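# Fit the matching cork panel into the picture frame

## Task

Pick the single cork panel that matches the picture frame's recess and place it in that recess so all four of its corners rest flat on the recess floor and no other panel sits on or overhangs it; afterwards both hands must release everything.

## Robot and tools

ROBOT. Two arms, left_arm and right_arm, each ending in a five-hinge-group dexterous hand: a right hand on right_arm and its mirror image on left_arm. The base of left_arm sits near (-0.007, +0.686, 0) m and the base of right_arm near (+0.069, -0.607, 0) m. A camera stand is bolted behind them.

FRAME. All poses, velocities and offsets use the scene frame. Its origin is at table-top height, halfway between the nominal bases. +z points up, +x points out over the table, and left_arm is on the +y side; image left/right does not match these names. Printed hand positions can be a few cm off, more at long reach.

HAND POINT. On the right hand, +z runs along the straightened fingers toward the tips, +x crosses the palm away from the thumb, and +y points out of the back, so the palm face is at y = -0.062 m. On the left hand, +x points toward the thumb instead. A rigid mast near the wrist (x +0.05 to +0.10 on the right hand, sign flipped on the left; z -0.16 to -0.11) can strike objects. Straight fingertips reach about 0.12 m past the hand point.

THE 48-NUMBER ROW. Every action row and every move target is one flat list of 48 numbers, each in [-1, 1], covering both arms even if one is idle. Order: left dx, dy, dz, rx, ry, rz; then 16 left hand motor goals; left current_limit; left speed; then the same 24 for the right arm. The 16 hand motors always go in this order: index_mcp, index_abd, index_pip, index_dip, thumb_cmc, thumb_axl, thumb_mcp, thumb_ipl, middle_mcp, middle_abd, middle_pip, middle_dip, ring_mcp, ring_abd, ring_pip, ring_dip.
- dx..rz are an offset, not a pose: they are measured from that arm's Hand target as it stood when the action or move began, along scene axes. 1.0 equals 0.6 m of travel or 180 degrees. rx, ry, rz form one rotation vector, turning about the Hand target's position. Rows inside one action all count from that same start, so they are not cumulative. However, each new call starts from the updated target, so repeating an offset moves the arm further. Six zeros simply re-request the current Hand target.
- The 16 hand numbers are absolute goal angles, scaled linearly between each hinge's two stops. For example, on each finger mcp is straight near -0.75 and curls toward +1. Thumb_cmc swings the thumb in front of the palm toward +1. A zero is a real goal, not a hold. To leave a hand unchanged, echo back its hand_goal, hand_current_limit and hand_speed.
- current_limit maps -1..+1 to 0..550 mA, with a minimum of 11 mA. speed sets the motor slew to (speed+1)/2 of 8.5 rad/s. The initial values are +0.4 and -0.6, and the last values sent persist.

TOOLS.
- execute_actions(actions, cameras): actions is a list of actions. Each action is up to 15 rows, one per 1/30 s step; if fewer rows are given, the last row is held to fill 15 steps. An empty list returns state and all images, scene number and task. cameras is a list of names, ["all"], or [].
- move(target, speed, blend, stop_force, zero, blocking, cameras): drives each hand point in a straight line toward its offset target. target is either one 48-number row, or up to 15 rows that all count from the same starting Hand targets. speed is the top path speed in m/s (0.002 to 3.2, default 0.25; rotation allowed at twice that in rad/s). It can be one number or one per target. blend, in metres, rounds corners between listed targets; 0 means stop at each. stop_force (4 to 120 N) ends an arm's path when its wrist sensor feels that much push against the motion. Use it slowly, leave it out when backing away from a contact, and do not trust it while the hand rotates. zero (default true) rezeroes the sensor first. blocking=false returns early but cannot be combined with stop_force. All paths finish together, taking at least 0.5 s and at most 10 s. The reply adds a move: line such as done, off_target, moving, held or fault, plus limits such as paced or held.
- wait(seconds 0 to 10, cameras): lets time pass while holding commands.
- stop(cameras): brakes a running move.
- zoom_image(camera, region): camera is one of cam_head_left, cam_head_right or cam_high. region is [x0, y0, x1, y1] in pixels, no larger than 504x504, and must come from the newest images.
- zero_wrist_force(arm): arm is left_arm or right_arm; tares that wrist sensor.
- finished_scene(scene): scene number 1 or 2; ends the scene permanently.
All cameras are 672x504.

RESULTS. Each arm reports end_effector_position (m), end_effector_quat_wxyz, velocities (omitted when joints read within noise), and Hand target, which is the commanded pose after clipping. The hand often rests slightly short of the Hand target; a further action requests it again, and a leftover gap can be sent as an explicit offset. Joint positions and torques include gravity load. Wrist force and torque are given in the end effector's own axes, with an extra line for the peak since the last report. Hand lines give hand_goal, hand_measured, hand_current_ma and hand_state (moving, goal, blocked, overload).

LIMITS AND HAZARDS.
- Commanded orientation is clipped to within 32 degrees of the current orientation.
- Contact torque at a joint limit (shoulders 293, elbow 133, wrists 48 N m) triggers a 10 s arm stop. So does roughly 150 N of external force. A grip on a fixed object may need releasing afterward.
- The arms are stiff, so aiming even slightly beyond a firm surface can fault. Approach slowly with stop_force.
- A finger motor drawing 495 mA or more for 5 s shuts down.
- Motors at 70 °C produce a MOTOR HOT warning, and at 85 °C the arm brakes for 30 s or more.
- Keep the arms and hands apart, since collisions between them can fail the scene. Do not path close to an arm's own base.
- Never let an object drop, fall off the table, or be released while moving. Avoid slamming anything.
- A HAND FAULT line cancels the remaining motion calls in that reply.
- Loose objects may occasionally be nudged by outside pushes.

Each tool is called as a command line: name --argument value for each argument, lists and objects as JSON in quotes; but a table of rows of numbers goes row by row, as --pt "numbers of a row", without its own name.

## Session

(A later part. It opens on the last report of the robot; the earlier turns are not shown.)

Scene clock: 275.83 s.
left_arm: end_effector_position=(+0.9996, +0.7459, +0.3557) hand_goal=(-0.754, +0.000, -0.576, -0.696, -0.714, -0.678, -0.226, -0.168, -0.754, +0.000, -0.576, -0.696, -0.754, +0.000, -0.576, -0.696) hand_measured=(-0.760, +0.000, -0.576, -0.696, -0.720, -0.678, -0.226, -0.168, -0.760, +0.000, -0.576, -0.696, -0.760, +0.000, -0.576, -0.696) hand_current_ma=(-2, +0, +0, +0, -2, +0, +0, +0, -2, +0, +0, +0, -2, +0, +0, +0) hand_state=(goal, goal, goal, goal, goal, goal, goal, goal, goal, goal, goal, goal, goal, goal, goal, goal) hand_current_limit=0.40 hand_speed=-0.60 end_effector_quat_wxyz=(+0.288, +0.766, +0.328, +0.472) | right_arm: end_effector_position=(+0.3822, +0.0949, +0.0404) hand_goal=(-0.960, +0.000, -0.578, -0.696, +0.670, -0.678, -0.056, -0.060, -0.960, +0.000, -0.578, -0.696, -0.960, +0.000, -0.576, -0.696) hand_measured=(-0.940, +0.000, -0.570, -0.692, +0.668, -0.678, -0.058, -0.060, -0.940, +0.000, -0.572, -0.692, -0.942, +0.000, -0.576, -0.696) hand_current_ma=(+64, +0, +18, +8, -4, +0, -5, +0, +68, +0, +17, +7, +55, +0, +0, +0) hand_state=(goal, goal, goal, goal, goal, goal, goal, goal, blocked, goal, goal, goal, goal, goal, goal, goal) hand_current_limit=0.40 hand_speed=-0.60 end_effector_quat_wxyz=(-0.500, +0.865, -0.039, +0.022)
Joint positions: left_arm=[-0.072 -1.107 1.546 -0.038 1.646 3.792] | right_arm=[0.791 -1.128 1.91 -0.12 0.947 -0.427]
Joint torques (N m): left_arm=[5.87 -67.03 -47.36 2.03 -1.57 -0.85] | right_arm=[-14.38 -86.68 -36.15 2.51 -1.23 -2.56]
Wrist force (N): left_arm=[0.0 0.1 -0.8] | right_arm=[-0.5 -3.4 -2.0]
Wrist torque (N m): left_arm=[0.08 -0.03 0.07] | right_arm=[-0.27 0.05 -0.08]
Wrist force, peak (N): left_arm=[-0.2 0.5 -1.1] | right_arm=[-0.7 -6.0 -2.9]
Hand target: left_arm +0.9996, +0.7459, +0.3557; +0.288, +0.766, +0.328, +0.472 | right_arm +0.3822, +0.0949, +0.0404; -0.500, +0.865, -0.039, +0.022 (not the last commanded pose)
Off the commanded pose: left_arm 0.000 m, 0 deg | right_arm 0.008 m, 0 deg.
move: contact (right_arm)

move --pt "0 0 0 0 0 0 -0.754 0 -0.576 -0.696 -0.714 -0.678 -0.226 -0.168 -0.754 0 -0.576 -0.696 -0.754 0 -0.576 -0.696 0.4 -0.6 0 0 0.011 0 0 0 -0.959 0 -0.577 -0.696 0.671 -0.677 -0.056 -0.059 -0.959 0 -0.577 -0.696 -0.959 0 -0.576 -0.696 0.4 -0.6" --pt "0 0 0 0 0 0 -0.754 0 -0.576 -0.696 -0.714 -0.678 -0.226 -0.168 -0.754 0 -0.576 -0.696 -0.754 0 -0.576 -0.696 0.4 -0.6 -0.0448 0.0648 0.011 0 0 0 -0.959 0 -0.577 -0.696 0.671 -0.677 -0.056 -0.059 -0.959 0 -0.577 -0.696 -0.959 0 -0.576 -0.696 0.4 -0.6" --speed 0.08 --blend '[0.002,0]'

move --target '[0,0,0,0,0,0,-0.754,0,-0.576,-0.696,-0.714,-0.678,-0.226,-0.168,-0.754,0,-0.576,-0.696,-0.754,0,-0.576,-0.696,0.4,-0.6,0,0,-0.03,0,0,0,-0.959,0,-0.577,-0.696,0.671,-0.677,-0.056,-0.059,-0.959,0,-0.577,-0.696,-0.959,0,-0.576,-0.696,0.4,-0.6]' --speed 0.006 --stop_force 4

move --pt "0 0 0 0 0 0 -0.754 0 -0.576 -0.696 -0.714 -0.678 -0.226 -0.168 -0.754 0 -0.576 -0.696 -0.754 0 -0.576 -0.696 0.4 -0.6 0 0 0.01 0 0 0 -0.959 0 -0.577 -0.696 0.671 -0.677 -0.056 -0.059 -0.959 0 -0.577 -0.696 -0.959 0 -0.576 -0.696 0.4 -0.6" --pt "0 0 0 0 0 0 -0.754 0 -0.576 -0.696 -0.714 -0.678 -0.226 -0.168 -0.754 0 -0.576 -0.696 -0.754 0 -0.576 -0.696 0.4 -0.6 0.1027 -0.0107 0.01 0 0 0 -0.959 0 -0.577 -0.696 0.671 -0.677 -0.056 -0.059 -0.959 0 -0.577 -0.696 -0.959 0 -0.576 -0.696 0.4 -0.6" --speed 0.08 --blend '[0.002,0]'

move --target '[0,0,0,0,0,0,-0.754,0,-0.576,-0.696,-0.714,-0.678,-0.226,-0.168,-0.754,0,-0.576,-0.696,-0.754,0,-0.576,-0.696,0.4,-0.6,0,0,-0.03,0,0,0,-0.959,0,-0.577,-0.696,0.671,-0.677,-0.056,-0.059,-0.959,0,-0.577,-0.696,-0.959,0,-0.576,-0.696,0.4,-0.6]' --speed 0.006 --stop_force 4

move --pt "0 0 0 0 0 0 -0.754 0 -0.576 -0.696 -0.714 -0.678 -0.226 -0.168 -0.754 0 -0.576 -0.696 -0.754 0 -0.576 -0.696 0.4 -0.6 0 0 0.15 0 0 0 -0.959 0 -0.577 -0.696 0.671 -0.677 -0.056 -0.059 -0.959 0 -0.577 -0.696 -0.959 0 -0.576 -0.696 0.4 -0.6" --pt "0 0 0 0 0 0 -0.754 0 -0.576 -0.696 -0.714 -0.678 -0.226 -0.168 -0.754 0 -0.576 -0.696 -0.754 0 -0.576 -0.696 0.4 -0.6 0.1 -0.6 0.18 0 0 0 -0.959 0 -0.577 -0.696 0.671 -0.677 -0.056 -0.059 -0.959 0 -0.577 -0.696 -0.959 0 -0.576 -0.696 0.4 -0.6" --speed 0.2 --blend '[0.02,0]' --cameras '["all"]'

zoom_image --camera "cam_high" --region '[465, 270, 535, 330]'

zoom_image --camera "cam_head_left" --region '[325, 340, 395, 400]'

zoom_image --camera "cam_head_right" --region '[325, 340, 395, 400]'

Scene clock: 281.87 s.
left_arm: end_effector_position=(+0.9996, +0.7459, +0.3557) hand_goal=(-0.754, +0.000, -0.576, -0.696, -0.714, -0.678, -0.226, -0.168, -0.754, +0.000, -0.576, -0.696, -0.754, +0.000, -0.576, -0.696) hand_measured=(-0.760, +0.000, -0.576, -0.696, -0.720, -0.678, -0.226, -0.168, -0.760, +0.000, -0.576, -0.696, -0.760, +0.000, -0.576, -0.696) hand_current_ma=(-2, +0, +0, +0, -2, +0, +0, +0, -2, +0, +0, +0, -2, +0, +0, +0) hand_state=(goal, goal, goal, goal, goal, goal, goal, goal, goal, goal, goal, goal, goal, goal, goal, goal) hand_current_limit=0.40 hand_speed=-0.60 end_effector_quat_wxyz=(+0.288, +0.766, +0.328, +0.472) | right_arm: end_effector_position=(+0.3554, +0.1339, +0.0469) hand_goal=(-0.960, +0.000, -0.578, -0.696, +0.670, -0.678, -0.056, -0.060, -0.960, +0.000, -0.578, -0.696, -0.960, +0.000, -0.576, -0.696) hand_measured=(-0.940, +0.000, -0.570, -0.692, +0.668, -0.678, -0.056, -0.060, -0.940, +0.000, -0.572, -0.692, -0.942, +0.000, -0.576, -0.696) hand_current_ma=(+64, +0, +18, +8, -3, +0, -2, +0, +68, +0, +17, +7, +55, +0, +0, +0) hand_state=(goal, goal, goal, goal, goal, goal, goal, goal, blocked, goal, goal, goal, goal, goal, goal, goal) hand_current_limit=0.40 hand_speed=-0.60 end_effector_quat_wxyz=(-0.500, +0.865, -0.039, +0.022)
Joint positions: left_arm=[-0.072 -1.107 1.546 -0.038 1.646 3.792] | right_arm=[0.869 -1.115 1.868 -0.122 1.008 -0.371]
Joint torques (N m): left_arm=[6.71 -67.21 -47.54 1.86 -1.68 -0.75] | right_arm=[-20.71 -92.19 -25.79 2.39 -3.13 -2.42]
Wrist force (N): left_arm=[-0.4 -0.1 -0.5] | right_arm=[0.2 -0.2 0.0]
Wrist torque (N m): left_arm=[0.02 0.02 0.04] | right_arm=[-0.04 0.03 0.00]
Wrist force, peak (N): left_arm=[-0.4 0.2 -1.1] | right_arm=[-0.3 -4.1 -1.9]
Hand target: left_arm +0.9996, +0.7459, +0.3557; +0.288, +0.766, +0.328, +0.472 | right_arm +0.3554, +0.1338, +0.0470; -0.500, +0.865, -0.039, +0.022
Off the commanded pose: left_arm 0.000 m, 0 deg | right_arm 0.000 m, 0 deg.
move: done

Scene clock: 284.20 s.
left_arm: end_effector_position=(+0.9996, +0.7459, +0.3557) hand_goal=(-0.754, +0.000, -0.576, -0.696, -0.714, -0.678, -0.226, -0.168, -0.754, +0.000, -0.576, -0.696, -0.754, +0.000, -0.576, -0.696) hand_measured=(-0.760, +0.000, -0.576, -0.696, -0.720, -0.678, -0.226, -0.168, -0.760, +0.000, -0.576, -0.696, -0.760, +0.000, -0.576, -0.696) hand_current_ma=(-2, +0, +0, +0, -2, +0, +0, +0, -2, +0, +0, +0, -2, +0, +0, +0) hand_state=(goal, goal, goal, goal, goal, goal, goal, goal, goal, goal, goal, goal, goal, goal, goal, goal) hand_current_limit=0.40 hand_speed=-0.60 end_effector_quat_wxyz=(+0.288, +0.766, +0.328, +0.472) | right_arm: end_effector_position=(+0.3554, +0.1338, +0.0404) hand_goal=(-0.960, +0.000, -0.578, -0.696, +0.670, -0.678, -0.056, -0.060, -0.960, +0.000, -0.578, -0.696, -0.960, +0.000, -0.576, -0.696) hand_measured=(-0.940, +0.000, -0.570, -0.692, +0.668, -0.678, -0.058, -0.058, -0.940, +0.000, -0.572, -0.692, -0.942, +0.000, -0.576, -0.696) hand_current_ma=(+64, +0, +18, +8, -3, +0, -4, +2, +68, +0, +17, +7, +55, +0, +0, +0) hand_state=(goal, goal, goal, goal, goal, goal, goal, goal, blocked, goal, goal, goal, goal, goal, goal, goal) hand_current_limit=0.40 hand_speed=-0.60 end_effector_quat_wxyz=(-0.500, +0.865, -0.039, +0.022)
Joint positions: left_arm=[-0.072 -1.107 1.546 -0.038 1.646 3.792] | right_arm=[0.868 -1.108 1.871 -0.132 1.008 -0.371]
Joint torques (N m): left_arm=[6.25 -67.83 -47.61 2.02 -1.38 -0.51] | right_arm=[-16.64 -87.4 -36.4 2.67 -0.8 -2.13]
Wrist force (N): left_arm=[-0.1 0.1 -0.6] | right_arm=[-0.5 -4.3 -2.2]
Wrist torque (N m): left_arm=[0.06 -0.02 0.07] | right_arm=[-0.33 0.08 0.03]
Wrist force, peak (N): left_arm=[-0.6 0.3 -0.9] | right_arm=[-1.0 -6.6 -3.5]
Hand target: left_arm +0.9996, +0.7459, +0.3557; +0.288, +0.766, +0.328, +0.472 | right_arm +0.3554, +0.1338, +0.0404; -0.500, +0.865, -0.039, +0.022 (not the last commanded pose)
Off the commanded pose: left_arm 0.000 m, 0 deg | right_arm 0.011 m, 0 deg.
move: contact (right_arm)

Scene clock: 285.33 s.
left_arm: end_effector_position=(+0.9996, +0.7459, +0.3557) hand_goal=(-0.754, +0.000, -0.576, -0.696, -0.714, -0.678, -0.226, -0.168, -0.754, +0.000, -0.576, -0.696, -0.754, +0.000, -0.576, -0.696) hand_measured=(-0.760, +0.000, -0.576, -0.696, -0.720, -0.678, -0.226, -0.168, -0.760, +0.000, -0.576, -0.696, -0.760, +0.000, -0.576, -0.696) hand_current_ma=(-2, +0, +0, +0, -2, +0, +0, +0, -2, +0, +0, +0, -2, +0, +0, +0) hand_state=(goal, goal, goal, goal, goal, goal, goal, goal, goal, goal, goal, goal, goal, goal, goal, goal) hand_current_limit=0.40 hand_speed=-0.60 end_effector_quat_wxyz=(+0.288, +0.766, +0.328, +0.472) | right_arm: end_effector_position=(+0.4172, +0.1274, +0.0463) hand_goal=(-0.960, +0.000, -0.578, -0.696, +0.670, -0.678, -0.056, -0.060, -0.960, +0.000, -0.578, -0.696, -0.960, +0.000, -0.576, -0.696) hand_measured=(-0.940, +0.000, -0.570, -0.692, +0.668, -0.678, -0.058, -0.058, -0.940, +0.000, -0.572, -0.692, -0.942, +0.000, -0.576, -0.696) hand_current_ma=(+64, +0, +18, +8, -3, +0, -3, +2, +68, +0, +17, +7, +55, +0, +0, +0) hand_state=(goal, goal, goal, goal, goal, goal, goal, goal, blocked, goal, goal, goal, goal, goal, goal, goal) hand_current_limit=0.40 hand_speed=-0.60 end_effector_quat_wxyz=(-0.500, +0.865, -0.039, +0.022) end_effector_velocity=(-0.004, +0.000, +0.000) end_effector_angular_velocity=(-0.001, -0.001, +0.000)
Joint positions: left_arm=[-0.072 -1.107 1.546 -0.038 1.646 3.792] | right_arm=[0.792 -1.076 1.809 -0.071 0.947 -0.427]
Joint velocities: left_arm=[within noise] | right_arm=[0.005 -0.003 0.005 -0.004 0.005 0.003]
Joint torques (N m): left_arm=[6.4 -67.15 -47.18 2.02 -1.51 -0.53] | right_arm=[13.75 -98.11 -24.64 -0.82 2.43 3.6]
Wrist force (N): left_arm=[0.0 0.0 -0.9] | right_arm=[-0.1 -0.1 -0.2]
Wrist torque (N m): left_arm=[0.06 -0.03 0.07] | right_arm=[-0.02 0.01 0.00]
Wrist force, peak (N): left_arm=[-0.4 0.2 -1.3] | right_arm=[-0.5 -3.8 -2.1]
Hand target: left_arm +0.9996, +0.7459, +0.3557; +0.288, +0.766, +0.328, +0.472 | right_arm +0.4170, +0.1274, +0.0464; -0.500, +0.865, -0.039, +0.022
Off the commanded pose: left_arm 0.000 m, 0 deg | right_arm 0.000 m, 0 deg.
move: done

Scene clock: 287.53 s.
left_arm: end_effector_position=(+0.9996, +0.7459, +0.3557) hand_goal=(-0.754, +0.000, -0.576, -0.696, -0.714, -0.678, -0.226, -0.168, -0.754, +0.000, -0.576, -0.696, -0.754, +0.000, -0.576, -0.696) hand_measured=(-0.760, +0.000, -0.576, -0.696, -0.720, -0.678, -0.226, -0.168, -0.760, +0.000, -0.576, -0.696, -0.760, +0.000, -0.576, -0.696) hand_current_ma=(-2, +0, +0, +0, -2, +0, +0, +0, -2, +0, +0, +0, -2, +0, +0, +0) hand_state=(goal, goal, goal, goal, goal, goal, goal, goal, goal, goal, goal, goal, goal, goal, goal, goal) hand_current_limit=0.40 hand_speed=-0.60 end_effector_quat_wxyz=(+0.288, +0.766, +0.328, +0.472) | right_arm: end_effector_position=(+0.4170, +0.1274, +0.0405) hand_goal=(-0.960, +0.000, -0.578, -0.696, +0.670, -0.678, -0.056, -0.060, -0.960, +0.000, -0.578, -0.696, -0.960, +0.000, -0.576, -0.696) hand_measured=(-0.940, +0.000, -0.570, -0.692, +0.668, -0.678, -0.058, -0.058, -0.940, +0.000, -0.572, -0.692, -0.942, +0.000, -0.576, -0.696) hand_current_ma=(+64, +0, +18, +8, -3, +0, -3, +3, +68, +0, +17, +7, +55, +0, +0, +0) hand_state=(goal, goal, goal, goal, goal, goal, goal, goal, blocked, goal, goal, goal, goal, goal, goal, goal) hand_current_limit=0.40 hand_speed=-0.60 end_effector_quat_wxyz=(-0.500, +0.865, -0.039, +0.022)
Joint positions: left_arm=[-0.072 -1.107 1.546 -0.038 1.646 3.792] | right_arm=[0.792 -1.07 1.812 -0.08 0.947 -0.427]
Joint torques (N m): left_arm=[6.45 -66.59 -47.25 1.85 -1.29 -0.51] | right_arm=[14.17 -89.59 -36.76 2.65 2.06 2.4]
Wrist force (N): left_arm=[-0.2 0.0 -0.5] | right_arm=[-0.3 -4.8 -2.4]
Wrist torque (N m): left_arm=[0.03 0.00 0.06] | right_arm=[-0.40 0.01 -0.01]
Wrist force, peak (N): left_arm=[-0.7 0.1 -1.0] | right_arm=[-0.5 -6.9 -3.2]
Hand target: left_arm +0.9996, +0.7459, +0.3557; +0.288, +0.766, +0.328, +0.472 | right_arm +0.4170, +0.1274, +0.0405; -0.500, +0.865, -0.039, +0.022 (not the last commanded pose)
Off the commanded pose: left_arm 0.000 m, 0 deg | right_arm 0.012 m, 0 deg.
move: contact (right_arm)

Scene clock: 290.33 s.
left_arm: end_effector_position=(+0.9996, +0.7459, +0.3557) hand_goal=(-0.754, +0.000, -0.576, -0.696, -0.714, -0.678, -0.226, -0.168, -0.754, +0.000, -0.576, -0.696, -0.754, +0.000, -0.576, -0.696) hand_measured=(-0.760, +0.000, -0.576, -0.696, -0.720, -0.678, -0.226, -0.168, -0.760, +0.000, -0.576, -0.696, -0.760, +0.000, -0.576, -0.696) hand_current_ma=(-2, +0, +0, +0, -2, +0, +0, +0, -2, +0, +0, +0, -2, +0, +0, +0) hand_state=(goal, goal, goal, goal, goal, goal, goal, goal, goal, goal, goal, goal, goal, goal, goal, goal) hand_current_limit=0.40 hand_speed=-0.60 end_effector_quat_wxyz=(+0.288, +0.766, +0.328, +0.472) | right_arm: end_effector_position=(+0.4770, -0.2326, +0.1484) hand_goal=(-0.960, +0.000, -0.578, -0.696, +0.670, -0.678, -0.056, -0.060, -0.960, +0.000, -0.578, -0.696, -0.960, +0.000, -0.576, -0.696) hand_measured=(-0.940, +0.000, -0.570, -0.692, +0.668, -0.678, -0.056, -0.058, -0.940, +0.000, -0.572, -0.692, -0.942, +0.000, -0.576, -0.696) hand_current_ma=(+63, +0, +18, +8, -2, +0, -2, +3, +67, +0, +16, +7, +55, +0, +0, +0) hand_state=(goal, goal, goal, goal, goal, goal, goal, goal, blocked, goal, goal, goal, goal, goal, goal, goal) hand_current_limit=0.40 hand_speed=-0.60 end_effector_quat_wxyz=(-0.500, +0.865, -0.039, +0.022)
Joint positions: left_arm=[-0.072 -1.107 1.546 -0.038 1.646 3.792] | right_arm=[0.117 -1.345 2.124 0.528 0.543 -1.265]
Joint torques (N m): left_arm=[5.54 -67.84 -46.94 1.73 -1.3 -0.45] | right_arm=[-14.19 -65.99 -32.58 5.71 1.07 -2.99]
Wrist force (N): left_arm=[-0.2 0.0 -0.5] | right_arm=[0.4 0.4 -0.8]
Wrist torque (N m): left_arm=[0.04 -0.01 0.06] | right_arm=[0.06 -0.04 -0.09]
Wrist force, peak (N): left_arm=[0.1 0.7 -1.1] | right_arm=[-0.3 -4.4 -2.2]
Hand target: left_arm +0.9996, +0.7459, +0.3557; +0.288, +0.766, +0.328, +0.472 | right_arm +0.4770, -0.2326, +0.1485; -0.500, +0.865, -0.039, +0.022
Off the commanded pose: left_arm 0.000 m, 0 deg | right_arm 0.000 m, 0 deg.
move: done

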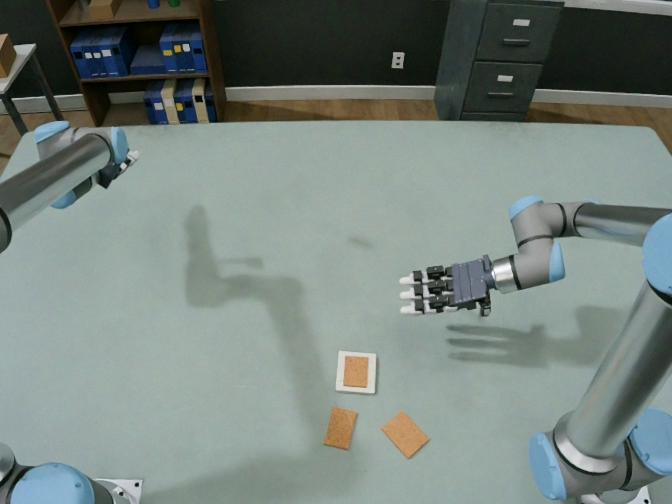

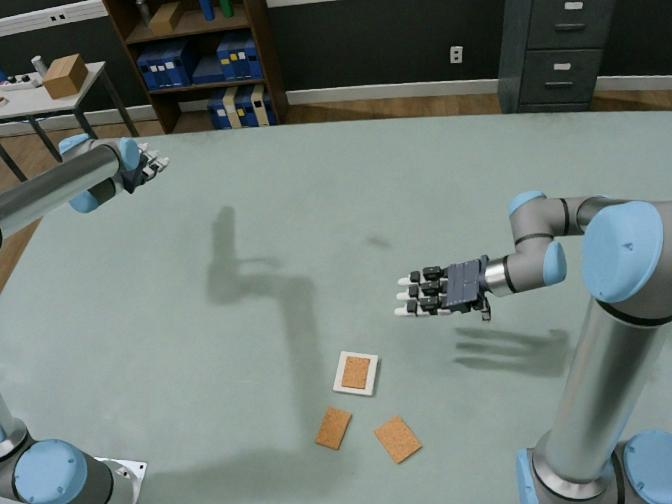

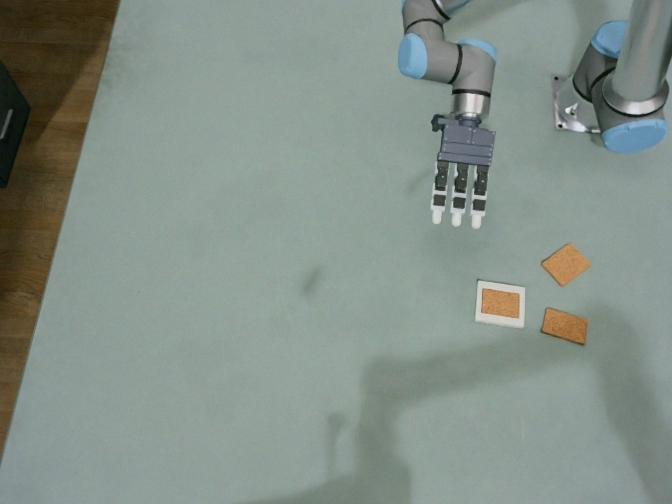

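Scaled by 7.200 from the camera's 672x504 image, which has a finer 960x720 frame.

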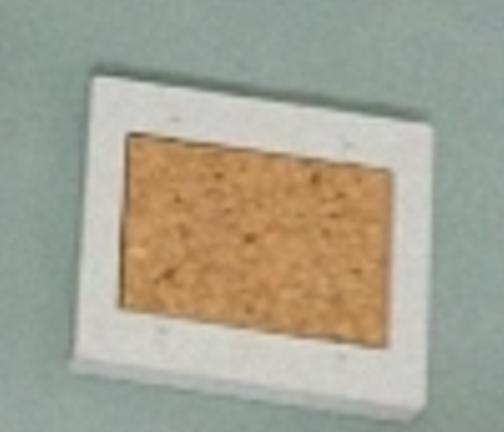

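Scaled by 7.200 from the camera's 672x504 image, which has a finer 960x720 frame.

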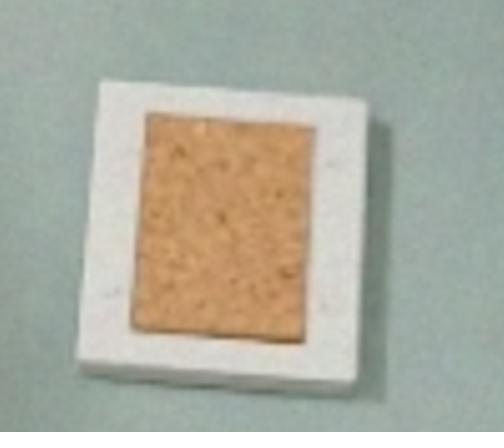

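Scaled by 7.200 from the camera's 672x504 image, which has a finer 960x720 frame.

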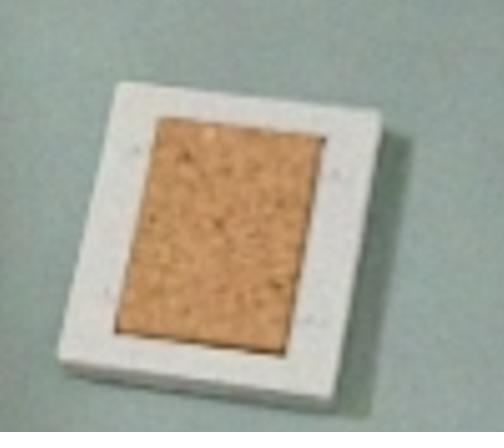

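finished_scene --scene 1

The scene is finished: the task was done.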